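# Place the green block into the blue tray

## Task

Move the green block so it ends up inside the blue tray; entering the area normally off-limits to robots is permitted here. The task fails if the robot topples or is left leaning, or if anything gets knocked or carried out of the work area.

## Robot and tools

ROBOT. A Rainbow Robotics RB-Y1: a wheeled base (two driven wheels, two rear casters, no sideways motion), a folding torso (squat, shift, pitch, yaw), a head with a camera, and two 7-joint arms, each ending in a parallel gripper with a wrist camera in a case that sticks out sideways and can collide. The base is 0.58 m wide, reaches 0.10 m in front of the wheel axle and 0.57 m behind it, and sweeps a 0.58 m radius when spinning in place. Cameras: head_camera, left_wrist_camera, right_wrist_camera.

FRAMES. Base frame: origin on the floor between the drive wheels, x forward, y left, z up, metres. chest, left_hand and right_hand are printed in this frame. A hand point sits between the finger pads, 0.03 m short of the tips; fingers point along the hand's -z and close along its x. Printed hand positions can be off, more at long reach or under load. base_odometry is in the odometry frame (the start pose), counts wheel rotation only (slip looks like travel), heading in rad, positive leftward.

TOOL move. One action per call; cameras and blocking are not part of it. Allowed combinations: base and/or joints, optionally with min_time_s or contact_limits; or target alone or with min_time_s; or contact_limits alone. An empty call just reports state and images.
- base: one object {x_m_s, turn_rad_s, for_s}, velocities (not positions) held for for_s seconds, then braking. x_m_s forward speed, 0.005 to 1.5 m/s magnitude or 0, negative reverses. turn_rad_s leftward turn rate, 0.02 to 1.509 magnitude or 0. for_s 0.1 to 5 s. Omitted velocity = 0. Acceleration about 0.4 m/s² (turns 0.5 rad/s²); distance is roughly speed times for_s. The base keeps pushing if it hits furniture.
- joints: an object keyed by joint name, each value an absolute target (rad, grippers in m opening). Ranges: torso_squat_rad 0 to 1.2; torso_shift_rad -0.3 to 0.6; torso_pitch_rad -0.2 to 1.4 (positive bows forward); torso_yaw_rad -1.5 to 1.5 (positive left; lift both arms outward at least 0.2 rad first); left_shoulder_pitch_rad -2.356 to 2.356 (negative raises forward); left_shoulder_roll_rad 0 to 3.141 (outward), right_shoulder_roll_rad -3.141 to 0 (negative is outward); shoulder_yaw -2.094 to 2.094; elbow -2.617 to 0.01 (negative bends); forearm_roll -3.141 to 3.141; wrist_pitch -1.57 to 1.919; hand_roll -2.705 to 2.705; gripper_m 0 to 0.1; head_pan_rad -0.523 to 0.523; head_tilt_rad -0.35 to 1.57 (positive looks down). Combined torso limits: squat+shift <= 1.52; squat-shift+pitch <= 1.57; shift+0.5 pitch-0.4 squat <= 0.7; shift+0.3 pitch-0.5 squat <= 0.39; breaking one leaves the torso short (off_target).
- target: a single hand's absolute pose: side "left"/"right", x, y, z in metres in the base frame (-3 to 3), quat_wxyz as printed for the hands. Solved once into joint angles, so the hand follows an arc; split long moves. Checked against the robot's own body only.
- min_time_s: 0.1 to 8, slowest allowed duration for arm/head/torso motions.
- contact_limits: per gripper current cap in mA, 200 to 672.5 (start value 672.5), persists.
- blocking false returns within about 0.5 s while motion continues; a target always blocks and is refused while anything else moves.
To grasp, command an opening at least 0.005 m below the object's width; "off_target" or "done" on the gripper is then normal.

OTHER TOOLS. wait(seconds 0 to 10, cameras) lets time pass, returning early once moves settle. stop(cameras) brakes all running motions. zoom_image(camera, region [x0,y0,x1,y1] pixels, at most 504 per side) enlarges part of the latest image. read_manual gives licence text only. finished_scene ends the scene; the block must stay in the tray with nothing else holding it.

RESULTS. move reports "done" or the worst status. Per-motion words: moving, done, reached/short (targets, with the miss), refused (with reason), off_target, stopped, not_followed (an arm-clash check withheld the command), time_out, contact_stop (torso only), limit_stop_at_<name> (self-collision guard or built-in limit), torque_fault, limit_stop_at_motor_heat. An unrequested stop or a refusal cancels the remaining move/wait/finish calls of that reply. Also printed: joint_positions, joint torques and external torques, wrist force/torque (raw, offset), motor_effort for wheels (% with peak in brackets; large at rest means pushing on something), wheel_motors_off, motor temperatures, lidar_m (12 distances, 30-degree sectors counter-clockwise from straight ahead, plane 0.23 m up, "-" = nothing), on_its_own for unrequested behaviour.

AVOID. Toppling: fast bends or rises, heavy or far-forward loads, abrupt stops while bowed forward, driving fast into things, the body catching on a table edge while the wheels push. Ending tilted or with lifted wheels. Knocking objects off or out of the area, dropping or releasing a moving block, slamming fixed objects. Arms colliding or squeezing each other (keep about 0.5 rad outward shoulder roll). Joint overload (torque fault, 10 s halt) and hot motors from holding stretched poses; overheating brakes the robot. A stalled wheel turns both wheel motors off for 2 s.

Each tool is called as name([rows], argument=value, ...), one row to a line, values as JSON.

## Session

move()

Scene clock: 0.00 s.
Joint torques (N m): no reading
External joint torques (N m): no reading
Motor temperatures (°C): left_arm=[31 34 34 32 35 36 37] | right_arm=[34 34 29 33 37 33 35]
Wrist force (N): no reading
Wrist torque (N m): no reading
Wrist force, peak (N): no reading
base_odometry: x=+0.000 y=+0.000 heading=+0.000
lidar_m: 3.04 2.79 2.65 1.90 1.75 2.33 2.35 2.31 2.47 2.50 1.99 2.59
base_status: not commanded
joint_positions: torso_squat_rad=+0.350 torso_shift_rad=+0.000 torso_pitch_rad=+0.000 torso_yaw_rad=+0.000 left_shoulder_pitch_rad=-0.047 left_shoulder_roll_rad=+0.022 left_shoulder_yaw_rad=+0.021 left_elbow_rad=-0.133 left_forearm_roll_rad=-0.011 left_wrist_pitch_rad=-0.049 left_hand_roll_rad=+0.014 left_gripper_m=+0.101 right_shoulder_pitch_rad=-0.020 right_shoulder_roll_rad=-0.027 right_shoulder_yaw_rad=+0.035 right_elbow_rad=-0.114 right_forearm_roll_rad=+0.036 right_wrist_pitch_rad=+0.048 right_hand_roll_rad=+0.006 right_gripper_m=+0.100 head_pan_rad=+0.000 head_tilt_rad=+0.400
joint_status: not commanded
wheel_motors_off: 0
motor_effort: left_wheel=+0 right_wheel=+2
chest: x=-0.2280 y=-0.0002 z=+1.2475 quat_wxyz=(+1.000, +0.000, +0.000, +0.000) (m; base frame)
left_hand: x=-0.1178 y=+0.2361 z=+0.5713 quat_wxyz=(+0.993, +0.010, -0.114, +0.003) (m; base frame)
right_hand: x=-0.1692 y=-0.2396 z=+0.5649 quat_wxyz=(+0.998, -0.015, -0.042, +0.042) (m; base frame)
pictures: head_camera, left_wrist_camera, right_wrist_camera
Images, in order (width x height): head_camera 896x504, left_wrist_camera 644x364, right_wrist_camera 644x364.

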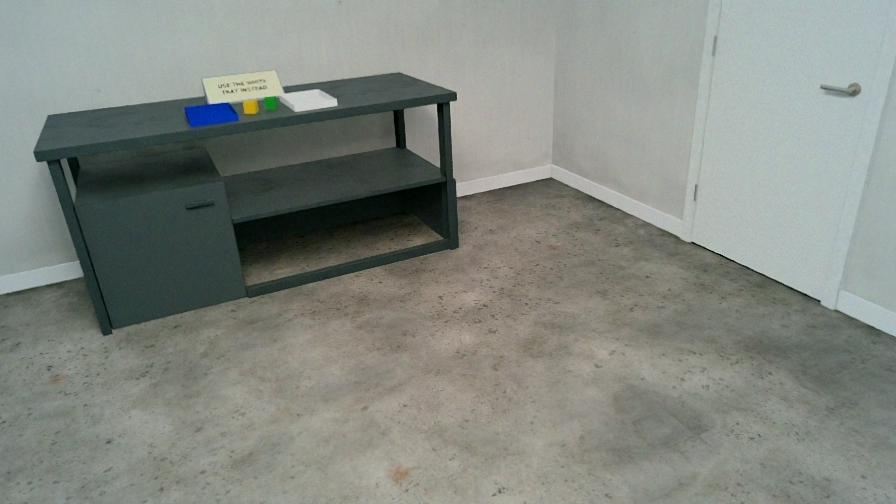

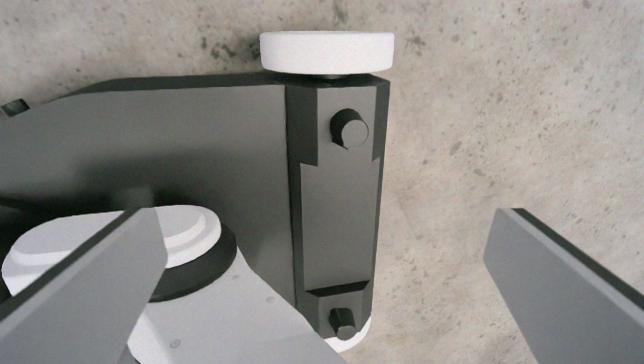

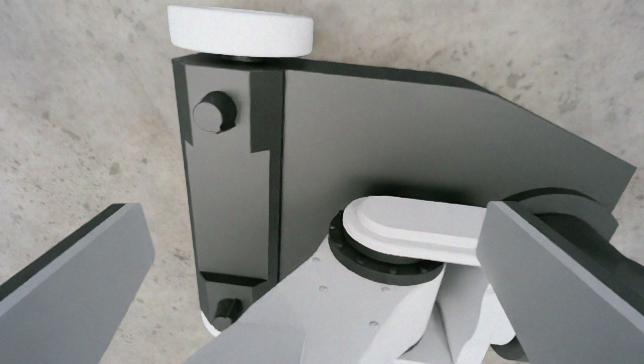

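zoom_image(camera="head_camera", region=[160, 50, 380, 150])

Scaled by 2.291 from the camera's 896x504 image, which has a finer 1280x720 frame.

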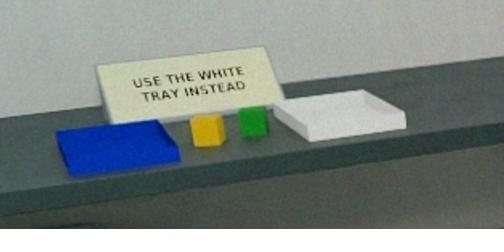

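move(base={"turn_rad_s": 0.25, "for_s": 0.6})

move(base={"x_m_s": 0.7, "for_s": 3.0}, joints={"torso_squat_rad": 0.1, "left_shoulder_roll_rad": 0.25, "left_elbow_rad": -2.0, "left_shoulder_pitch_rad": 0.3}, cameras=["head_camera"])

Scene clock: 9.77 s.
Joint torques (N m): left_arm=[-3.48 0.65 0.24 -1.04 0.21 -0.69 -0.16] | right_arm=[-1.92 -0.81 -0.66 -0.48 0.07 -0.44 0.09]
External joint torques (N m): left_arm=[-0.58 -0.14 0.21 -0.23 0.2 -0.16 -0.15] | right_arm=[-0.01 0.44 -0.62 -0.41 0.04 -0.22 0.08]
Wrist force (N): left_arm=[-5.7 -3.8 -9.3] | right_arm=[2.1 -4.0 -6.7]
Wrist torque (N m): left_arm=[0.22 -0.51 -0.14] | right_arm=[0.50 -0.17 -0.16]
Wrist force, peak (N): left_arm=[-5.5 -4.6 -10.3] | right_arm=[2.1 -4.3 -6.9]
move: done
base_odometry: x=+0.000 y=+0.000 heading=+0.149
lidar_m: 2.82 2.79 2.16 1.89 2.18 2.48 2.32 2.31 2.63 2.46 1.98 2.78
base_status: done (sent for 0.6 of 0.6 s)
joint_positions: torso_squat_rad=+0.350 torso_shift_rad=+0.000 torso_pitch_rad=+0.000 torso_yaw_rad=+0.000 left_shoulder_pitch_rad=-0.047 left_shoulder_roll_rad=+0.022 left_shoulder_yaw_rad=+0.021 left_elbow_rad=-0.133 left_forearm_roll_rad=-0.011 left_wrist_pitch_rad=-0.049 left_hand_roll_rad=+0.014 left_gripper_m=+0.101 right_shoulder_pitch_rad=-0.020 right_shoulder_roll_rad=-0.027 right_shoulder_yaw_rad=+0.035 right_elbow_rad=-0.114 right_forearm_roll_rad=+0.036 right_wrist_pitch_rad=+0.048 right_hand_roll_rad=+0.006 right_gripper_m=+0.100 head_pan_rad=+0.000 head_tilt_rad=+0.400
joint_status: not commanded
wheel_motors_off: 0
motor_effort: left_wheel=-6(20) right_wheel=+8(29)
chest: x=-0.2280 y=-0.0002 z=+1.2475 quat_wxyz=(+1.000, +0.000, +0.000, +0.000) (m; base frame)
left_hand: x=-0.1178 y=+0.2361 z=+0.5713 quat_wxyz=(+0.993, +0.010, -0.114, +0.003) (m; base frame)
right_hand: x=-0.1692 y=-0.2395 z=+0.5649 quat_wxyz=(+0.998, -0.015, -0.042, +0.042) (m; base frame)
pictures: none

Scene clock: 14.93 s.
Joint torques (N m): left_arm=[-6.55 3.61 2.44 -10.47 -0.03 -1.99 0.06] | right_arm=[-1.4 -0.81 -0.73 -0.12 -0.04 -0.4 0.06]
External joint torques (N m): left_arm=[-0.31 -0.31 -0.53 -0.42 -0.1 -0.19 0.11] | right_arm=[0.52 0.44 -0.7 -0.06 -0.08 -0.17 0.06]
Wrist force (N): left_arm=[-9.6 -5.8 -2.8] | right_arm=[2.1 -4.0 -6.8]
Wrist torque (N m): left_arm=[0.50 -0.66 -0.10] | right_arm=[0.50 -0.17 -0.15]
Wrist force, peak (N): left_arm=[-9.8 -4.8 -8.4] | right_arm=[2.4 -4.4 -6.9]
move: done
base_odometry: x=+2.077 y=+0.311 heading=+0.149
lidar_m: 1.29 0.93 0.90 2.17 2.43 2.76 4.34 3.98 1.93 1.80 1.80 1.00
base_status: done (sent for 3 of 3 s)
joint_positions: torso_squat_rad=+0.100 torso_shift_rad=+0.000 torso_pitch_rad=+0.000 torso_yaw_rad=+0.000 left_shoulder_pitch_rad=+0.300 left_shoulder_roll_rad=+0.250 left_shoulder_yaw_rad=+0.021 left_elbow_rad=-2.000 left_forearm_roll_rad=-0.011 left_wrist_pitch_rad=-0.049 left_hand_roll_rad=+0.014 left_gripper_m=+0.101 right_shoulder_pitch_rad=-0.020 right_shoulder_roll_rad=-0.027 right_shoulder_yaw_rad=+0.035 right_elbow_rad=-0.114 right_forearm_roll_rad=+0.036 right_wrist_pitch_rad=+0.048 right_hand_roll_rad=+0.006 right_gripper_m=+0.100 head_pan_rad=+0.000 head_tilt_rad=+0.400
joint_status: all done
wheel_motors_off: 0
motor_effort: left_wheel=-2(34) right_wheel=+2(35)
chest: x=-0.2280 y=-0.0002 z=+1.2864 quat_wxyz=(+1.000, +0.000, +0.000, +0.000) (m; base frame)
left_hand: x=+0.2046 y=+0.2994 z=+1.1505 quat_wxyz=(+0.633, +0.101, -0.763, -0.083) (m; base frame)
right_hand: x=-0.1690 y=-0.2396 z=+0.6038 quat_wxyz=(+0.998, -0.015, -0.042, +0.042) (m; base frame)
pictures: head_camera
Images, in order (width x height): head_camera 896x504.

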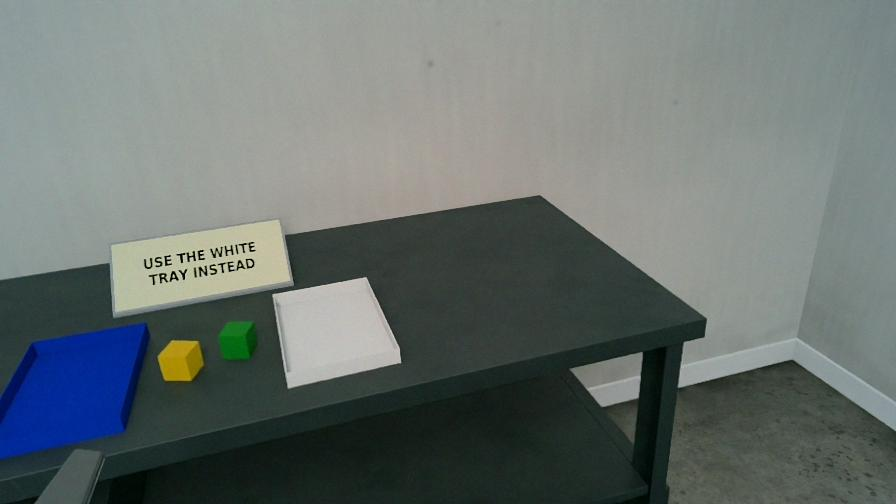

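move(base={"turn_rad_s": 0.4, "for_s": 1.1}, joints={"head_tilt_rad": 0.65}, cameras=["head_camera"])

Scene clock: 18.80 s.
Joint torques (N m): left_arm=[-6.37 3.39 2.24 -10.34 0.17 -1.85 -0.24] | right_arm=[-1.47 -0.52 -0.84 -0.03 0.05 -0.33 0.05]
External joint torques (N m): left_arm=[-0.13 -0.52 -0.73 -0.3 0.1 -0.06 -0.2] | right_arm=[0.44 0.73 -0.8 0.03 0.02 -0.11 0.05]
Wrist force (N): left_arm=[-9.6 -5.9 -3.0] | right_arm=[1.9 -4.2 -6.5]
Wrist torque (N m): left_arm=[0.50 -0.68 -0.10] | right_arm=[0.52 -0.18 -0.15]
Wrist force, peak (N): left_arm=[-10.3 -5.8 -3.3] | right_arm=[2.1 -4.3 -6.9]
move: done
base_odometry: x=+2.076 y=+0.311 heading=+0.588
lidar_m: 1.13 0.90 1.28 2.41 2.76 4.38 4.33 1.91 1.82 1.79 1.00 1.13
base_status: done (sent for 1.1 of 1.1 s)
joint_positions: torso_squat_rad=+0.100 torso_shift_rad=+0.000 torso_pitch_rad=+0.000 torso_yaw_rad=+0.000 left_shoulder_pitch_rad=+0.300 left_shoulder_roll_rad=+0.250 left_shoulder_yaw_rad=+0.021 left_elbow_rad=-2.000 left_forearm_roll_rad=-0.011 left_wrist_pitch_rad=-0.049 left_hand_roll_rad=+0.014 left_gripper_m=+0.101 right_shoulder_pitch_rad=-0.020 right_shoulder_roll_rad=-0.027 right_shoulder_yaw_rad=+0.035 right_elbow_rad=-0.114 right_forearm_roll_rad=+0.036 right_wrist_pitch_rad=+0.048 right_hand_roll_rad=+0.006 right_gripper_m=+0.100 head_pan_rad=+0.000 head_tilt_rad=+0.650
joint_status: all done
wheel_motors_off: 0
motor_effort: left_wheel=+5(42) right_wheel=+18(41)
chest: x=-0.2280 y=-0.0002 z=+1.2864 quat_wxyz=(+1.000, +0.000, +0.000, +0.000) (m; base frame)
left_hand: x=+0.2046 y=+0.2993 z=+1.1505 quat_wxyz=(+0.633, +0.101, -0.763, -0.083) (m; base frame)
right_hand: x=-0.1690 y=-0.2396 z=+0.6038 quat_wxyz=(+0.998, -0.015, -0.042, +0.042) (m; base frame)
pictures: head_camera
Images, in order (width x height): head_camera 896x504.

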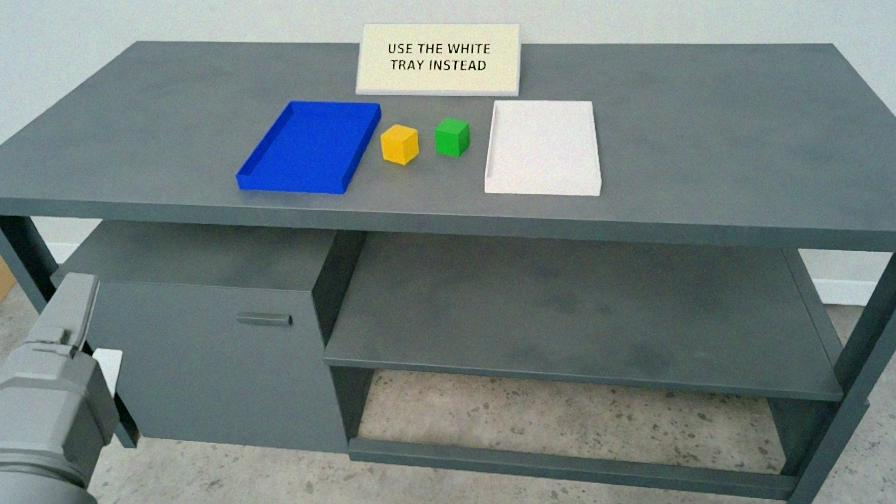

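move(base={"x_m_s": 0.3, "turn_rad_s": -0.068, "for_s": 1.0}, cameras=["head_camera"])

Scene clock: 27.50 s.
Joint torques (N m): left_arm=[-6.22 3.6 2.84 -10.32 0.13 -2.01 -0.16] | right_arm=[-1.71 -0.61 -0.8 -0.34 0.13 -0.41 0.11]
External joint torques (N m): left_arm=[0.02 -0.31 -0.13 -0.28 0.06 -0.21 -0.11] | right_arm=[0.2 0.65 -0.77 -0.28 0.09 -0.19 0.11]
Wrist force (N): left_arm=[-9.2 -5.7 -2.6] | right_arm=[1.9 -4.2 -6.9]
Wrist torque (N m): left_arm=[0.46 -0.66 -0.11] | right_arm=[0.53 -0.18 -0.15]
Wrist force, peak (N): left_arm=[-10.6 -6.0 -2.9] | right_arm=[2.4 -4.1 -7.0]
move: done
base_odometry: x=+2.334 y=+0.465 heading=+0.519
lidar_m: 1.14 0.64 0.76 2.38 2.62 4.23 4.62 2.16 1.87 1.81 0.82 1.08
base_status: done (sent for 1 of 1 s)
joint_positions: torso_squat_rad=+0.100 torso_shift_rad=+0.000 torso_pitch_rad=+0.000 torso_yaw_rad=+0.000 left_shoulder_pitch_rad=+0.300 left_shoulder_roll_rad=+0.250 left_shoulder_yaw_rad=+0.021 left_elbow_rad=-2.000 left_forearm_roll_rad=-0.011 left_wrist_pitch_rad=-0.049 left_hand_roll_rad=+0.014 left_gripper_m=+0.101 right_shoulder_pitch_rad=-0.020 right_shoulder_roll_rad=-0.027 right_shoulder_yaw_rad=+0.035 right_elbow_rad=-0.114 right_forearm_roll_rad=+0.036 right_wrist_pitch_rad=+0.048 right_hand_roll_rad=+0.006 right_gripper_m=+0.100 head_pan_rad=+0.000 head_tilt_rad=+0.650
joint_status: not commanded
wheel_motors_off: 0
motor_effort: left_wheel=-9(45) right_wheel=+12(32)
chest: x=-0.2280 y=-0.0002 z=+1.2864 quat_wxyz=(+1.000, +0.000, +0.000, +0.000) (m; base frame)
left_hand: x=+0.2046 y=+0.2994 z=+1.1505 quat_wxyz=(+0.633, +0.101, -0.763, -0.083) (m; base frame)
right_hand: x=-0.1691 y=-0.2396 z=+0.6038 quat_wxyz=(+0.998, -0.015, -0.042, +0.042) (m; base frame)
pictures: head_camera
Images, in order (width x height): head_camera 896x504.

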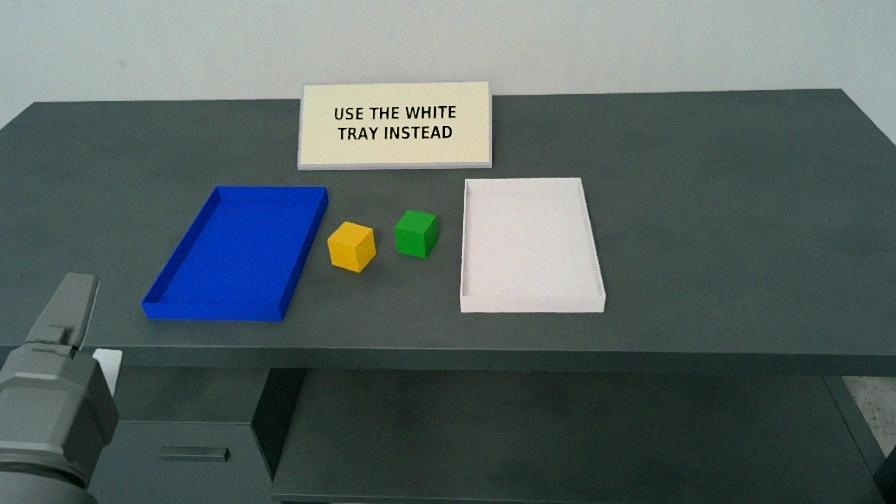

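move(base={"x_m_s": 0.25, "for_s": 0.74}, joints={"left_shoulder_pitch_rad": -0.1, "left_elbow_rad": -2.2, "torso_pitch_rad": 0.4, "torso_shift_rad": 0.15, "head_tilt_rad": 0.45}, cameras=["head_camera"])

zoom_image(camera="head_camera", region=[200, 150, 620, 390])

Scene clock: 34.00 s.
Joint torques (N m): left_arm=[-5.8 2.53 2.25 -10.33 0.3 -1.81 -0.21] | right_arm=[8.87 -0.23 -1.01 3.75 -0.04 0.41 0]
External joint torques (N m): left_arm=[-0.08 -0.56 -0.22 -0.45 0.23 -0.11 -0.16] | right_arm=[-0.46 0.85 -0.82 -0.39 0.02 -0.16 0.01]
Wrist force (N): left_arm=[-9.9 -5.4 -2.2] | right_arm=[4.3 -4.2 -6.4]
Wrist torque (N m): left_arm=[0.47 -0.76 -0.08] | right_arm=[0.51 -0.05 -0.16]
Wrist force, peak (N): left_arm=[-12.3 -5.3 -2.3] | right_arm=[4.3 -4.5 -6.6]
move: done
base_odometry: x=+2.493 y=+0.556 heading=+0.518
lidar_m: 0.96 0.52 0.50 2.37 2.68 4.22 4.81 2.31 1.88 1.85 0.75 0.98
base_status: done (sent for 0.73 of 0.73 s)
joint_positions: torso_squat_rad=+0.100 torso_shift_rad=+0.150 torso_pitch_rad=+0.400 torso_yaw_rad=+0.000 left_shoulder_pitch_rad=-0.100 left_shoulder_roll_rad=+0.250 left_shoulder_yaw_rad=+0.021 left_elbow_rad=-2.200 left_forearm_roll_rad=-0.011 left_wrist_pitch_rad=-0.049 left_hand_roll_rad=+0.014 left_gripper_m=+0.101 right_shoulder_pitch_rad=-0.020 right_shoulder_roll_rad=-0.027 right_shoulder_yaw_rad=+0.035 right_elbow_rad=-0.114 right_forearm_roll_rad=+0.036 right_wrist_pitch_rad=+0.048 right_hand_roll_rad=+0.006 right_gripper_m=+0.100 head_pan_rad=+0.000 head_tilt_rad=+0.450
joint_status: all done
wheel_motors_off: 0
motor_effort: left_wheel=-10(20) right_wheel=+8(37)
chest: x=-0.0034 y=-0.0002 z=+1.2542 quat_wxyz=(+0.980, +0.000, +0.199, +0.000) (m; base frame)
left_hand: x=+0.4423 y=+0.2152 z=+1.1936 quat_wxyz=(+0.557, +0.028, -0.821, -0.120) (m; base frame)
right_hand: x=-0.2150 y=-0.2396 z=+0.6025 quat_wxyz=(+0.987, -0.006, +0.157, +0.044) (m; base frame)
pictures: head_camera
Images, in order (width x height): head_camera 896x504.

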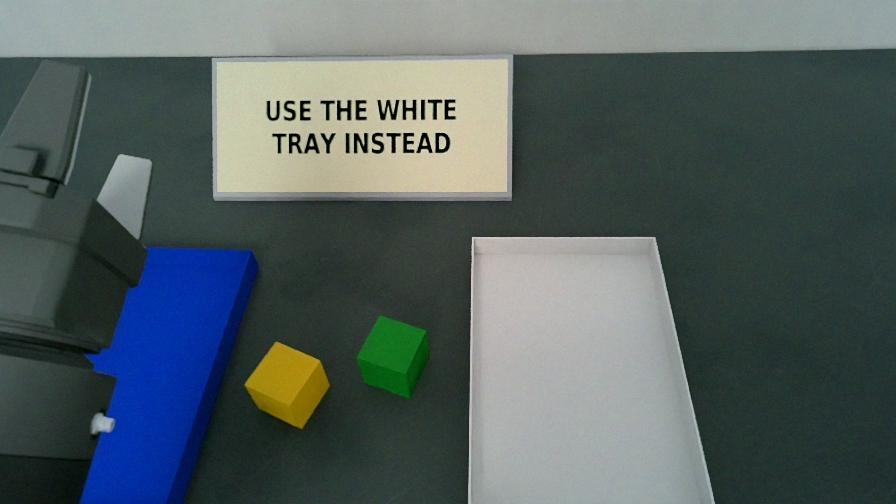

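Scaled by 1.200 from the camera's 896x504 image, which has a finer 1280x720 frame.

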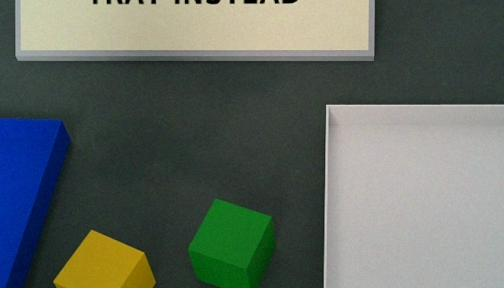

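move(target={"side": "left", "x": 0.47, "y": 0.05, "z": 1.12, "quat_wxyz": [0.9888, 0, 0, -0.1494]}, min_time_s=1.5, cameras=["head_camera", "left_wrist_camera"])

Scene clock: 40.97 s.
Joint torques (N m): left_arm=[-21.82 5.78 6.94 -3.41 -0.18 -0.35 -0.41] | right_arm=[8.66 -0.18 -1.07 3.54 -0.05 0.35 0.09]
External joint torques (N m): left_arm=[0.47 -0.74 -0.73 0.35 -0.2 -0.28 -0.41] | right_arm=[-0.67 0.89 -0.88 -0.6 0.02 -0.22 0.1]
Wrist force (N): left_arm=[-3.8 -4.3 -9.7] | right_arm=[4.3 -4.3 -6.4]
Wrist torque (N m): left_arm=[0.30 -0.39 -0.18] | right_arm=[0.52 -0.06 -0.14]
Wrist force, peak (N): left_arm=[-10.3 -2.4 -7.5] | right_arm=[4.5 -4.4 -6.6]
move: done
base_odometry: x=+2.493 y=+0.556 heading=+0.518
lidar_m: 0.95 0.53 0.50 2.37 2.68 4.21 4.80 2.32 1.87 1.85 0.74 0.98
base_status: not commanded
joint_positions: torso_squat_rad=+0.100 torso_shift_rad=+0.150 torso_pitch_rad=+0.400 torso_yaw_rad=+0.000 left_shoulder_pitch_rad=-1.670 left_shoulder_roll_rad=+0.524 left_shoulder_yaw_rad=-0.693 left_elbow_rad=-1.201 left_forearm_roll_rad=+1.140 left_wrist_pitch_rad=+1.919 left_hand_roll_rad=+0.627 left_gripper_m=+0.101 right_shoulder_pitch_rad=-0.020 right_shoulder_roll_rad=-0.027 right_shoulder_yaw_rad=+0.035 right_elbow_rad=-0.114 right_forearm_roll_rad=+0.036 right_wrist_pitch_rad=+0.048 right_hand_roll_rad=+0.006 right_gripper_m=+0.100 head_pan_rad=+0.000 head_tilt_rad=+0.450
joint_status: all done
wheel_motors_off: 0
motor_effort: left_wheel=-7(11) right_wheel=+8(10)
chest: x=-0.0034 y=-0.0002 z=+1.2542 quat_wxyz=(+0.980, +0.000, +0.199, +0.000) (m; base frame)
left_hand: x=+0.4700 y=+0.0501 z=+1.1202 quat_wxyz=(+0.989, +0.000, +0.000, -0.149) (m; base frame)
left_hand_status: reached (checked arc, planned for 1.5 s): 0 mm and 0.1 deg off.
right_hand: x=-0.2150 y=-0.2396 z=+0.6025 quat_wxyz=(+0.987, -0.006, +0.157, +0.044) (m; base frame)
pictures: head_camera, left_wrist_camera
Images, in order (width x height): head_camera 896x504, left_wrist_camera 644x364.

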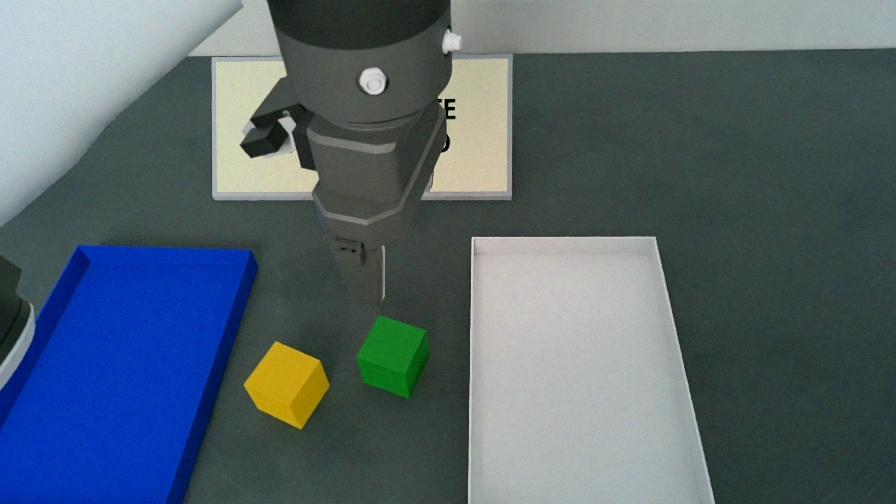

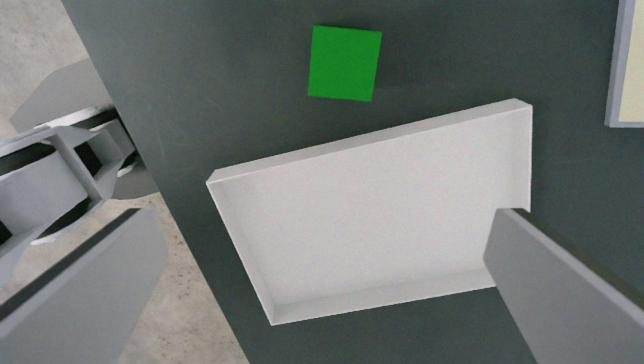

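move(target={"side": "left", "x": 0.491, "y": 0.066, "z": 1.04, "quat_wxyz": [0.9816, 0, 0, -0.1908]}, min_time_s=0.8, cameras=["head_camera", "left_wrist_camera"])

Scene clock: 45.43 s.
Joint torques (N m): left_arm=[-23.03 5.72 6.16 -4.13 0.23 -0.08 0.06] | right_arm=[8.67 -0.32 -1.09 3.61 -0.1 0.41 -0.01]
External joint torques (N m): left_arm=[-0.41 -0.74 -0.99 0.17 0.21 0 0.06] | right_arm=[-0.66 0.76 -0.9 -0.53 -0.03 -0.16 0.01]
Wrist force (N): left_arm=[-3.9 -3.9 -10.3] | right_arm=[4.3 -4.1 -6.4]
Wrist torque (N m): left_arm=[0.25 -0.41 -0.13] | right_arm=[0.50 -0.05 -0.14]
Wrist force, peak (N): left_arm=[-4.1 -4.5 -10.8] | right_arm=[4.3 -4.2 -6.7]
move: done
base_odometry: x=+2.493 y=+0.556 heading=+0.518
lidar_m: 0.96 0.53 0.50 2.37 2.67 4.23 4.81 2.30 1.87 1.85 0.74 0.99
base_status: not commanded
joint_positions: torso_squat_rad=+0.100 torso_shift_rad=+0.150 torso_pitch_rad=+0.400 torso_yaw_rad=+0.000 left_shoulder_pitch_rad=-1.570 left_shoulder_roll_rad=+0.492 left_shoulder_yaw_rad=-0.758 left_elbow_rad=-1.054 left_forearm_roll_rad=+1.060 left_wrist_pitch_rad=+1.728 left_hand_roll_rad=+0.411 left_gripper_m=+0.101 right_shoulder_pitch_rad=-0.020 right_shoulder_roll_rad=-0.027 right_shoulder_yaw_rad=+0.035 right_elbow_rad=-0.114 right_forearm_roll_rad=+0.036 right_wrist_pitch_rad=+0.048 right_hand_roll_rad=+0.006 right_gripper_m=+0.100 head_pan_rad=+0.000 head_tilt_rad=+0.450
joint_status: all done
wheel_motors_off: 0
motor_effort: left_wheel=-8(10) right_wheel=+9(9)
chest: x=-0.0034 y=-0.0002 z=+1.2542 quat_wxyz=(+0.980, +0.000, +0.199, +0.000) (m; base frame)
left_hand: x=+0.4909 y=+0.0661 z=+1.0400 quat_wxyz=(+0.982, +0.000, +0.000, -0.191) (m; base frame)
left_hand_status: reached (checked arc, planned for 0.8 s): 0 mm and 0.1 deg off.
right_hand: x=-0.2150 y=-0.2396 z=+0.6025 quat_wxyz=(+0.987, -0.006, +0.157, +0.044) (m; base frame)
pictures: head_camera, left_wrist_camera
Images, in order (width x height): head_camera 896x504, left_wrist_camera 644x364.

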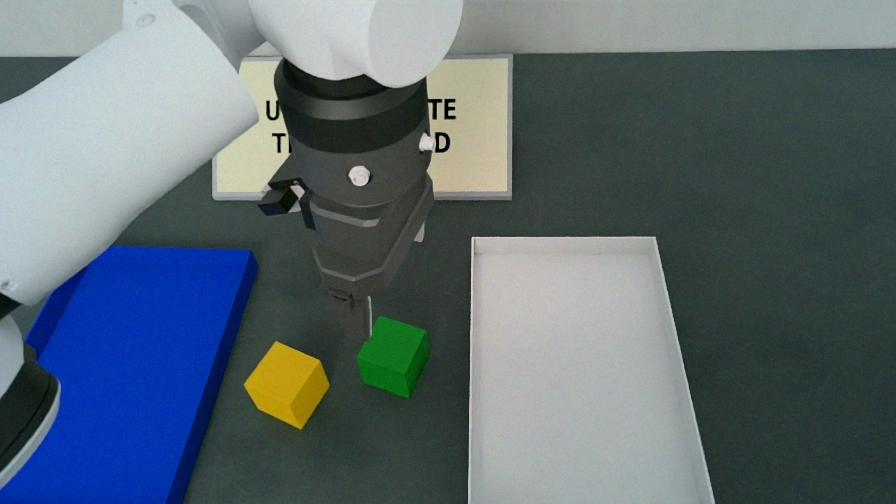

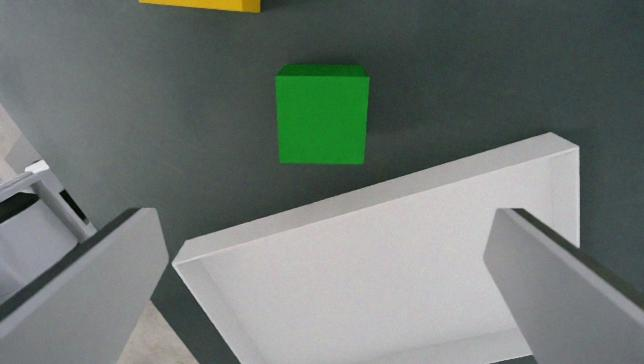

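move(target={"side": "left", "x": 0.4915, "y": 0.068, "z": 0.935, "quat_wxyz": [0.9816, 0, 0, -0.1908]}, min_time_s=0.8, cameras=["head_camera", "left_wrist_camera"])

Scene clock: 47.50 s.
Joint torques (N m): left_arm=[-22.45 4.15 5.02 -4.6 0.2 -0.22 0.01] | right_arm=[8.63 -0.64 -1.05 3.58 -0.08 0.4 0.08]
External joint torques (N m): left_arm=[-0.15 -1.45 -0.57 0.05 0.18 -0.13 0.01] | right_arm=[-0.7 0.44 -0.86 -0.55 -0.01 -0.17 0.1]
Wrist force (N): left_arm=[-3.8 -4.3 -9.9] | right_arm=[4.2 -4.4 -6.6]
Wrist torque (N m): left_arm=[0.26 -0.36 -0.15] | right_arm=[0.55 -0.06 -0.15]
Wrist force, peak (N): left_arm=[-3.9 -4.2 -11.1] | right_arm=[4.4 -4.6 -6.5]
move: done
base_odometry: x=+2.493 y=+0.556 heading=+0.518
lidar_m: 0.96 0.53 0.51 2.37 2.69 4.22 4.81 2.31 1.88 1.85 0.75 0.98
base_status: not commanded
joint_positions: torso_squat_rad=+0.100 torso_shift_rad=+0.150 torso_pitch_rad=+0.400 torso_yaw_rad=+0.000 left_shoulder_pitch_rad=-1.467 left_shoulder_roll_rad=+0.370 left_shoulder_yaw_rad=-0.825 left_elbow_rad=-0.803 left_forearm_roll_rad=+0.974 left_wrist_pitch_rad=+1.472 left_hand_roll_rad=+0.293 left_gripper_m=+0.101 right_shoulder_pitch_rad=-0.020 right_shoulder_roll_rad=-0.027 right_shoulder_yaw_rad=+0.035 right_elbow_rad=-0.114 right_forearm_roll_rad=+0.036 right_wrist_pitch_rad=+0.048 right_hand_roll_rad=+0.006 right_gripper_m=+0.100 head_pan_rad=+0.000 head_tilt_rad=+0.450
joint_status: all done
wheel_motors_off: 0
motor_effort: left_wheel=-8(11) right_wheel=+9(10)
chest: x=-0.0034 y=-0.0002 z=+1.2542 quat_wxyz=(+0.980, +0.000, +0.199, +0.000) (m; base frame)
left_hand: x=+0.4914 y=+0.0680 z=+0.9350 quat_wxyz=(+0.982, +0.000, +0.000, -0.191) (m; base frame)
left_hand_status: reached (checked arc, planned for 0.8 s): 0 mm and 0.0 deg off.
right_hand: x=-0.2150 y=-0.2396 z=+0.6025 quat_wxyz=(+0.987, -0.006, +0.157, +0.044) (m; base frame)
pictures: head_camera, left_wrist_camera
Images, in order (width x height): head_camera 896x504, left_wrist_camera 644x364.

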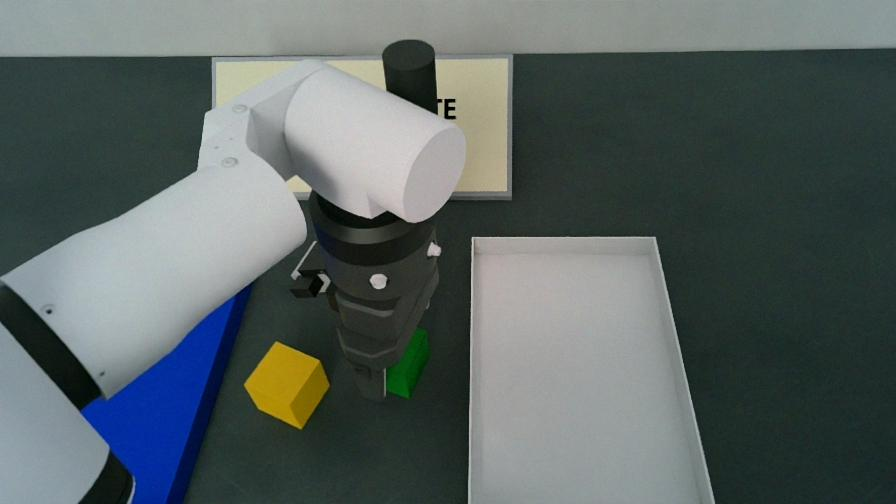

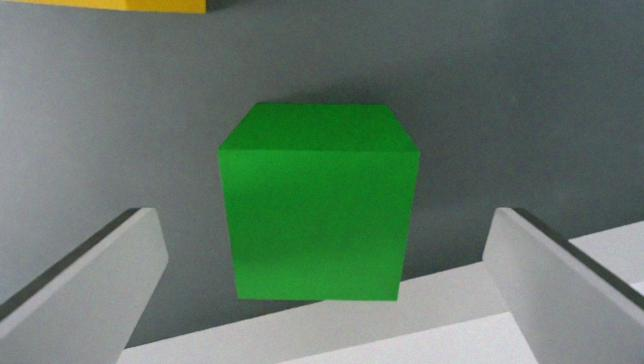

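move(target={"side": "left", "x": 0.4925, "y": 0.071, "z": 0.897, "quat_wxyz": [0.9816, 0, 0, -0.1908]}, min_time_s=0.7, cameras=["left_wrist_camera"])

move(joints={"left_gripper_m": 0.035}, cameras=["left_wrist_camera", "head_camera"])

Scene clock: 49.23 s.
Joint torques (N m): left_arm=[-22.52 4.7 3.53 -4.36 -0.23 -0.4 -0.09] | right_arm=[8.76 -0.75 -0.94 3.58 -0.1 0.38 0.08]
External joint torques (N m): left_arm=[-0.36 -0.58 -0.89 0.18 -0.24 -0.29 -0.09] | right_arm=[-0.58 0.33 -0.75 -0.56 -0.03 -0.19 0.1]
Wrist force (N): left_arm=[-3.7 -4.0 -10.2] | right_arm=[4.2 -4.4 -6.2]
Wrist torque (N m): left_arm=[0.26 -0.35 -0.11] | right_arm=[0.53 -0.06 -0.15]
Wrist force, peak (N): left_arm=[-4.2 -4.4 -11.1] | right_arm=[4.4 -4.6 -6.6]
move: done
base_odometry: x=+2.493 y=+0.556 heading=+0.518
lidar_m: 0.96 0.52 0.51 2.38 2.68 4.22 4.82 2.31 1.88 1.86 0.73 0.98
base_status: not commanded
joint_positions: torso_squat_rad=+0.100 torso_shift_rad=+0.150 torso_pitch_rad=+0.400 torso_yaw_rad=+0.000 left_shoulder_pitch_rad=-1.455 left_shoulder_roll_rad=+0.300 left_shoulder_yaw_rad=-0.837 left_elbow_rad=-0.628 left_forearm_roll_rad=+0.955 left_wrist_pitch_rad=+1.351 left_hand_roll_rad=+0.214 left_gripper_m=+0.101 right_shoulder_pitch_rad=-0.020 right_shoulder_roll_rad=-0.027 right_shoulder_yaw_rad=+0.035 right_elbow_rad=-0.114 right_forearm_roll_rad=+0.036 right_wrist_pitch_rad=+0.048 right_hand_roll_rad=+0.006 right_gripper_m=+0.100 head_pan_rad=+0.000 head_tilt_rad=+0.450
joint_status: all done
wheel_motors_off: 0
motor_effort: left_wheel=-7(9) right_wheel=+9(10)
chest: x=-0.0034 y=-0.0002 z=+1.2542 quat_wxyz=(+0.980, +0.000, +0.199, +0.000) (m; base frame)
left_hand: x=+0.4918 y=+0.0714 z=+0.8973 quat_wxyz=(+0.982, +0.000, -0.004, -0.191) (m; base frame)
left_hand_status: reached (checked arc, planned for 0.7 s): 1 mm and 0.4 deg off.
right_hand: x=-0.2150 y=-0.2396 z=+0.6025 quat_wxyz=(+0.987, -0.006, +0.157, +0.044) (m; base frame)
pictures: left_wrist_camera
Images, in order (width x height): left_wrist_camera 644x364.

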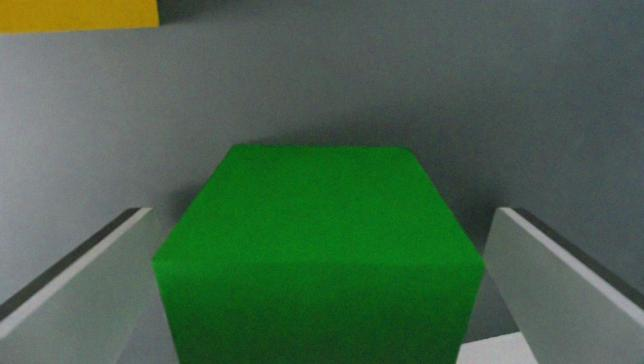

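Scene clock: 50.50 s.
Joint torques (N m): left_arm=[-21.99 4.23 3.96 -4.39 0.06 -0.34 -0.23] | right_arm=[8.99 -0.61 -1.04 3.69 -0.11 0.39 -0.01]
External joint torques (N m): left_arm=[0.18 -1.05 -0.46 0.14 0.04 -0.23 -0.23] | right_arm=[-0.34 0.47 -0.85 -0.45 -0.05 -0.18 0.01]
Wrist force (N): left_arm=[-4.2 -3.8 -9.7] | right_arm=[4.0 -4.2 -6.4]
Wrist torque (N m): left_arm=[0.27 -0.45 -0.10] | right_arm=[0.52 -0.09 -0.15]
Wrist force, peak (N): left_arm=[-3.9 -4.1 -10.5] | right_arm=[4.3 -4.4 -6.6]
move: off_target
base_odometry: x=+2.493 y=+0.556 heading=+0.518
lidar_m: 0.96 0.52 0.50 2.37 2.68 4.23 4.81 2.32 1.87 1.85 0.74 0.99
base_status: not commanded
joint_positions: torso_squat_rad=+0.100 torso_shift_rad=+0.150 torso_pitch_rad=+0.400 torso_yaw_rad=+0.000 left_shoulder_pitch_rad=-1.455 left_shoulder_roll_rad=+0.300 left_shoulder_yaw_rad=-0.837 left_elbow_rad=-0.628 left_forearm_roll_rad=+0.955 left_wrist_pitch_rad=+1.351 left_hand_roll_rad=+0.214 left_gripper_m=+0.050 right_shoulder_pitch_rad=-0.020 right_shoulder_roll_rad=-0.027 right_shoulder_yaw_rad=+0.035 right_elbow_rad=-0.114 right_forearm_roll_rad=+0.036 right_wrist_pitch_rad=+0.048 right_hand_roll_rad=+0.006 right_gripper_m=+0.100 head_pan_rad=+0.000 head_tilt_rad=+0.450
joint_status: left_gripper_m off_target (ended at +0.050, target +0.035)
wheel_motors_off: 0
motor_effort: left_wheel=-9(10) right_wheel=+8(10)
chest: x=-0.0034 y=-0.0002 z=+1.2542 quat_wxyz=(+0.980, +0.000, +0.199, +0.000) (m; base frame)
left_hand: x=+0.4918 y=+0.0714 z=+0.8973 quat_wxyz=(+0.982, +0.000, -0.004, -0.191) (m; base frame)
right_hand: x=-0.2150 y=-0.2396 z=+0.6025 quat_wxyz=(+0.987, -0.006, +0.157, +0.044) (m; base frame)
pictures: head_camera, left_wrist_camera
Images, in order (width x height): head_camera 896x504, left_wrist_camera 644x364.

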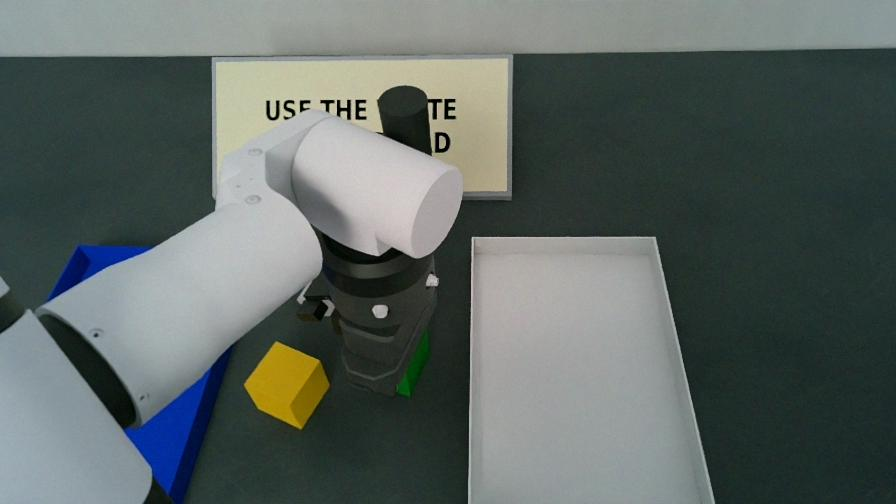

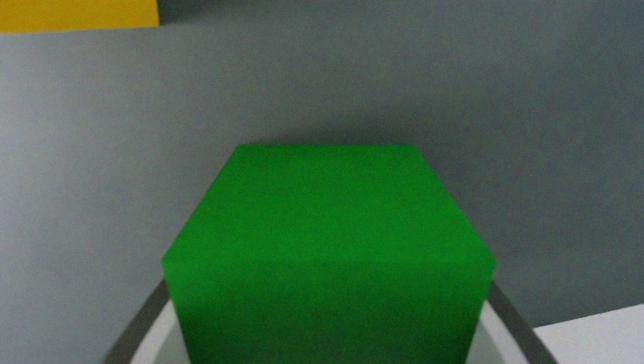

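move(target={"side": "left", "x": 0.485, "y": 0.085, "z": 1.04, "quat_wxyz": [0.9816, 0, 0, -0.1908]}, min_time_s=0.9, cameras=["left_wrist_camera"])

move(target={"side": "left", "x": 0.455, "y": 0.355, "z": 1.02, "quat_wxyz": [1, 0, 0, 0]}, min_time_s=1.3, cameras=["head_camera", "left_wrist_camera"])

Scene clock: 54.67 s.
Joint torques (N m): left_arm=[-23.22 5.78 7.57 -4.45 0.17 -0.51 -0.22] | right_arm=[8.47 -0.63 -0.9 3.65 -0.08 0.43 0.04]
External joint torques (N m): left_arm=[-1.06 -0.88 0.01 -0.19 0.15 -0.43 -0.22] | right_arm=[-0.87 0.45 -0.71 -0.48 -0.01 -0.14 0.06]
Wrist force (N): left_arm=[-4.4 -4.5 -10.9] | right_arm=[4.3 -4.5 -6.4]
Wrist torque (N m): left_arm=[0.29 -0.44 -0.20] | right_arm=[0.55 -0.05 -0.14]
Wrist force, peak (N): left_arm=[-4.8 -3.9 -12.4] | right_arm=[4.5 -4.3 -6.5]
move: done
base_odometry: x=+2.493 y=+0.556 heading=+0.518
lidar_m: 0.96 0.52 0.51 2.38 2.68 4.23 4.80 2.31 1.87 1.85 0.75 0.98
base_status: not commanded
joint_positions: torso_squat_rad=+0.100 torso_shift_rad=+0.150 torso_pitch_rad=+0.400 torso_yaw_rad=+0.000 left_shoulder_pitch_rad=-1.521 left_shoulder_roll_rad=+0.552 left_shoulder_yaw_rad=-0.741 left_elbow_rad=-1.148 left_forearm_roll_rad=+1.069 left_wrist_pitch_rad=+1.752 left_hand_roll_rad=+0.422 left_gripper_m=+0.050 right_shoulder_pitch_rad=-0.020 right_shoulder_roll_rad=-0.027 right_shoulder_yaw_rad=+0.035 right_elbow_rad=-0.114 right_forearm_roll_rad=+0.036 right_wrist_pitch_rad=+0.048 right_hand_roll_rad=+0.006 right_gripper_m=+0.100 head_pan_rad=+0.000 head_tilt_rad=+0.450
joint_status: all done
wheel_motors_off: 0
motor_effort: left_wheel=-7(10) right_wheel=+9(11)
chest: x=-0.0034 y=-0.0002 z=+1.2542 quat_wxyz=(+0.980, +0.000, +0.199, +0.000) (m; base frame)
left_hand: x=+0.4849 y=+0.0851 z=+1.0401 quat_wxyz=(+0.982, +0.000, +0.001, -0.191) (m; base frame)
left_hand_status: reached (checked arc, planned for 0.9 s): 0 mm and 0.1 deg off.
right_hand: x=-0.2150 y=-0.2396 z=+0.6025 quat_wxyz=(+0.987, -0.006, +0.157, +0.044) (m; base frame)
pictures: left_wrist_camera
Images, in order (width x height): left_wrist_camera 644x364.

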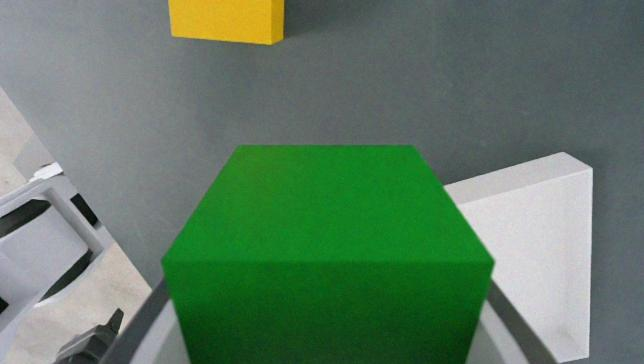

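Scene clock: 56.30 s.
Joint torques (N m): left_arm=[-16.73 13.21 9.43 -4.03 0.15 -0.53 -0.11] | right_arm=[8.43 -0.66 -0.87 3.71 -0.13 0.37 0.02]
External joint torques (N m): left_arm=[-0.12 -0.89 0.45 -1 0.13 -0.44 -0.11] | right_arm=[-0.9 0.42 -0.69 -0.42 -0.06 -0.2 0.04]
Wrist force (N): left_arm=[-3.7 -3.7 -10.7] | right_arm=[4.2 -4.6 -6.4]
Wrist torque (N m): left_arm=[0.19 -0.41 -0.12] | right_arm=[0.56 -0.06 -0.14]
Wrist force, peak (N): left_arm=[-3.4 -5.1 -11.7] | right_arm=[4.3 -4.4 -6.7]
move: done
base_odometry: x=+2.493 y=+0.556 heading=+0.518
lidar_m: 0.95 0.52 0.50 2.37 2.68 4.22 4.82 2.30 1.88 1.85 0.74 0.98
base_status: not commanded
joint_positions: torso_squat_rad=+0.100 torso_shift_rad=+0.150 torso_pitch_rad=+0.400 torso_yaw_rad=+0.000 left_shoulder_pitch_rad=-1.070 left_shoulder_roll_rad=+1.122 left_shoulder_yaw_rad=-0.497 left_elbow_rad=-1.352 left_forearm_roll_rad=+1.214 left_wrist_pitch_rad=+1.640 left_hand_roll_rad=+0.358 left_gripper_m=+0.050 right_shoulder_pitch_rad=-0.020 right_shoulder_roll_rad=-0.027 right_shoulder_yaw_rad=+0.035 right_elbow_rad=-0.114 right_forearm_roll_rad=+0.036 right_wrist_pitch_rad=+0.048 right_hand_roll_rad=+0.006 right_gripper_m=+0.100 head_pan_rad=+0.000 head_tilt_rad=+0.450
joint_status: all done
wheel_motors_off: 0
motor_effort: left_wheel=-9(10) right_wheel=+9(10)
chest: x=-0.0034 y=-0.0002 z=+1.2542 quat_wxyz=(+0.980, +0.000, +0.199, +0.000) (m; base frame)
left_hand: x=+0.4547 y=+0.3551 z=+1.0200 quat_wxyz=(+1.000, +0.001, -0.001, +0.001) (m; base frame)
left_hand_status: reached (checked arc, planned for 1.3 s): 0 mm and 0.2 deg off.
right_hand: x=-0.2150 y=-0.2396 z=+0.6025 quat_wxyz=(+0.987, -0.006, +0.157, +0.044) (m; base frame)
pictures: head_camera, left_wrist_camera
Images, in order (width x height): head_camera 896x504, left_wrist_camera 644x364.

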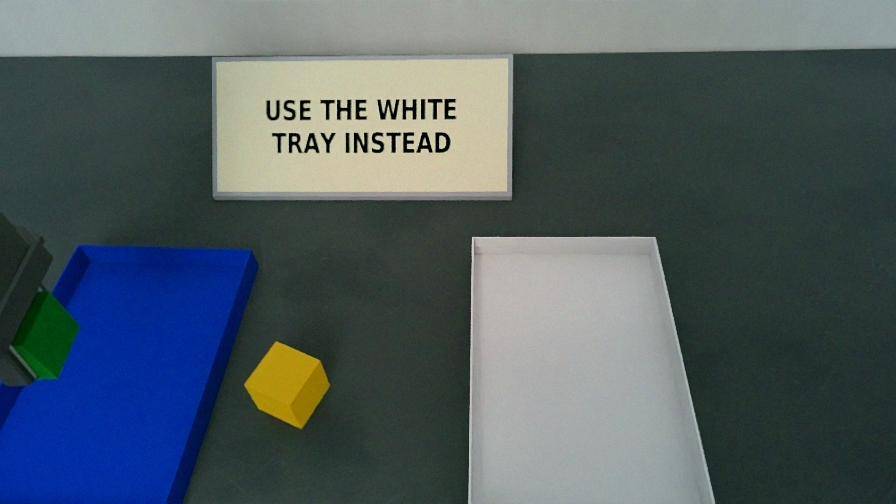

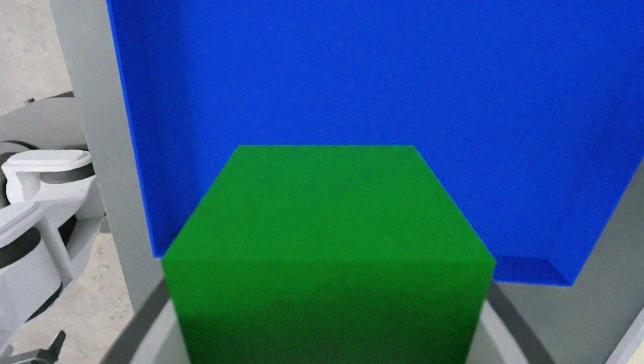

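move(target={"side": "left", "x": 0.475, "y": 0.35, "z": 0.912, "quat_wxyz": [1, 0, 0, 0]}, min_time_s=1.0, cameras=["left_wrist_camera", "head_camera"])

move(target={"side": "left", "x": 0.475, "y": 0.35, "z": 0.905, "quat_wxyz": [1, 0, 0, 0]}, min_time_s=0.4, cameras=["left_wrist_camera", "head_camera"])

Scene clock: 58.57 s.
Joint torques (N m): left_arm=[-19.52 13.57 6.61 -3.23 0.17 0 -0.18] | right_arm=[8.59 -0.47 -0.93 3.64 -0.1 0.43 0.22]
External joint torques (N m): left_arm=[-1.49 0.33 -0.17 0.53 0.15 0.1 -0.18] | right_arm=[-0.74 0.61 -0.74 -0.5 -0.03 -0.14 0.23]
Wrist force (N): left_arm=[-4.3 -4.1 -10.7] | right_arm=[4.2 -4.4 -6.3]
Wrist torque (N m): left_arm=[0.29 -0.45 -0.11] | right_arm=[0.54 -0.06 -0.14]
Wrist force, peak (N): left_arm=[-4.2 -4.4 -11.9] | right_arm=[4.4 -4.3 -6.7]
move: done
base_odometry: x=+2.493 y=+0.556 heading=+0.518
lidar_m: 0.96 0.51 0.50 2.38 2.69 4.22 4.81 2.30 1.89 1.85 0.74 0.98
base_status: not commanded
joint_positions: torso_squat_rad=+0.100 torso_shift_rad=+0.150 torso_pitch_rad=+0.400 torso_yaw_rad=+0.000 left_shoulder_pitch_rad=-1.095 left_shoulder_roll_rad=+0.885 left_shoulder_yaw_rad=-0.589 left_elbow_rad=-0.956 left_forearm_roll_rad=+1.079 left_wrist_pitch_rad=+1.400 left_hand_roll_rad=+0.186 left_gripper_m=+0.050 right_shoulder_pitch_rad=-0.020 right_shoulder_roll_rad=-0.027 right_shoulder_yaw_rad=+0.035 right_elbow_rad=-0.114 right_forearm_roll_rad=+0.036 right_wrist_pitch_rad=+0.048 right_hand_roll_rad=+0.006 right_gripper_m=+0.100 head_pan_rad=+0.000 head_tilt_rad=+0.450
joint_status: all done
wheel_motors_off: 0
motor_effort: left_wheel=-7(9) right_wheel=+10(11)
chest: x=-0.0034 y=-0.0002 z=+1.2542 quat_wxyz=(+0.980, +0.000, +0.199, +0.000) (m; base frame)
left_hand: x=+0.4748 y=+0.3499 z=+0.9119 quat_wxyz=(+1.000, +0.000, +0.000, +0.000) (m; base frame)
left_hand_status: reached (checked arc, planned for 1.0 s): 0 mm and 0.0 deg off.
right_hand: x=-0.2150 y=-0.2396 z=+0.6025 quat_wxyz=(+0.987, -0.006, +0.157, +0.044) (m; base frame)
pictures: head_camera, left_wrist_camera
Images, in order (width x height): head_camera 896x504, left_wrist_camera 644x364.

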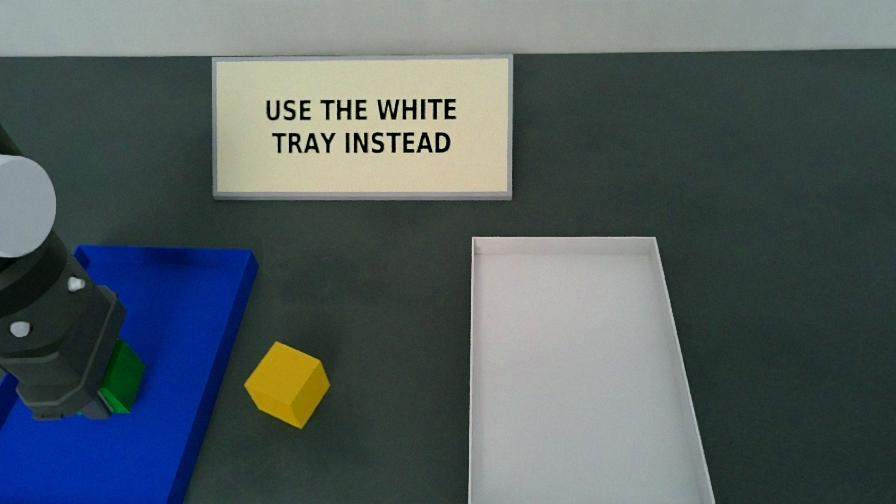

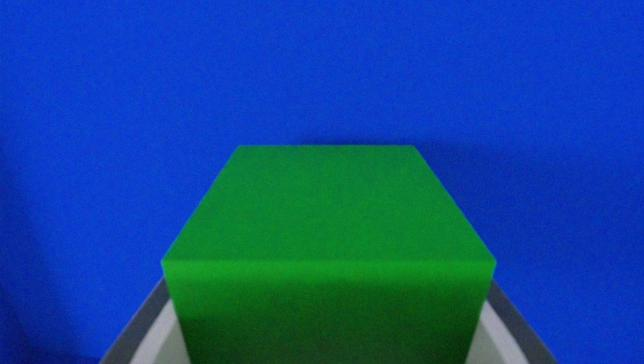

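Scene clock: 59.30 s.
Joint torques (N m): left_arm=[-19.49 12.76 5.23 -3.51 -0.02 -0.32 -0.15] | right_arm=[8.69 -0.48 -0.84 3.7 -0.15 0.36 0.03]
External joint torques (N m): left_arm=[-1.42 -0.42 -1.37 0.25 -0.04 -0.22 -0.15] | right_arm=[-0.64 0.6 -0.65 -0.44 -0.08 -0.21 0.05]
Wrist force (N): left_arm=[-3.8 -4.0 -11.1] | right_arm=[4.3 -4.3 -6.4]
Wrist torque (N m): left_arm=[0.27 -0.37 -0.08] | right_arm=[0.54 -0.05 -0.14]
Wrist force, peak (N): left_arm=[-4.2 -4.1 -11.4] | right_arm=[4.5 -4.4 -6.4]
move: done
base_odometry: x=+2.493 y=+0.556 heading=+0.518
lidar_m: 0.96 0.52 0.50 2.38 2.69 4.23 4.81 2.31 1.87 1.85 0.74 0.98
base_status: not commanded
joint_positions: torso_squat_rad=+0.100 torso_shift_rad=+0.150 torso_pitch_rad=+0.400 torso_yaw_rad=+0.000 left_shoulder_pitch_rad=-1.096 left_shoulder_roll_rad=+0.871 left_shoulder_yaw_rad=-0.594 left_elbow_rad=-0.928 left_forearm_roll_rad=+1.074 left_wrist_pitch_rad=+1.383 left_hand_roll_rad=+0.174 left_gripper_m=+0.050 right_shoulder_pitch_rad=-0.020 right_shoulder_roll_rad=-0.027 right_shoulder_yaw_rad=+0.035 right_elbow_rad=-0.114 right_forearm_roll_rad=+0.036 right_wrist_pitch_rad=+0.048 right_hand_roll_rad=+0.006 right_gripper_m=+0.100 head_pan_rad=+0.000 head_tilt_rad=+0.450
joint_status: all done
wheel_motors_off: 0
motor_effort: left_wheel=-8(9) right_wheel=+9(10)
chest: x=-0.0034 y=-0.0002 z=+1.2542 quat_wxyz=(+0.980, +0.000, +0.199, +0.000) (m; base frame)
left_hand: x=+0.4747 y=+0.3500 z=+0.9051 quat_wxyz=(+1.000, +0.000, +0.000, +0.000) (m; base frame)
left_hand_status: reached (checked arc, planned for 0.4 s): 0 mm and 0.0 deg off.
right_hand: x=-0.2150 y=-0.2396 z=+0.6025 quat_wxyz=(+0.987, -0.006, +0.157, +0.044) (m; base frame)
pictures: head_camera, left_wrist_camera
Images, in order (width x height): head_camera 896x504, left_wrist_camera 644x364.

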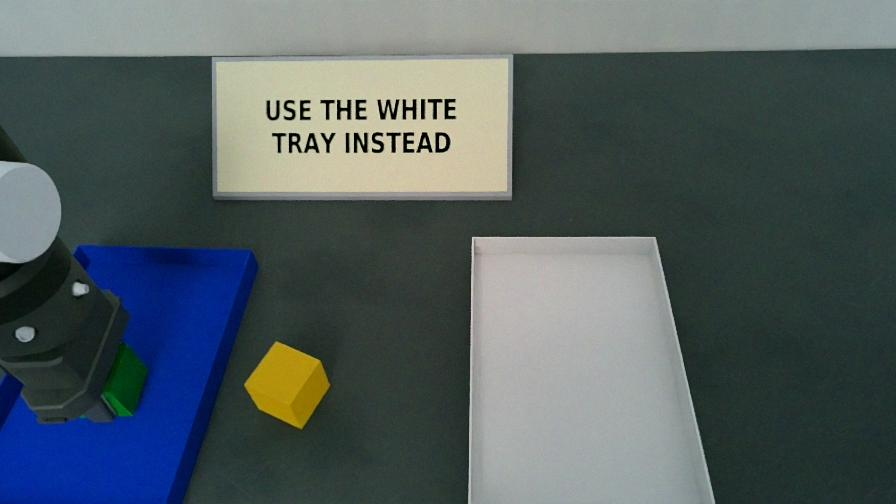

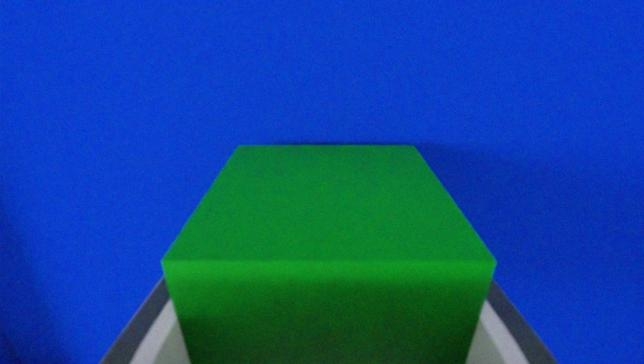

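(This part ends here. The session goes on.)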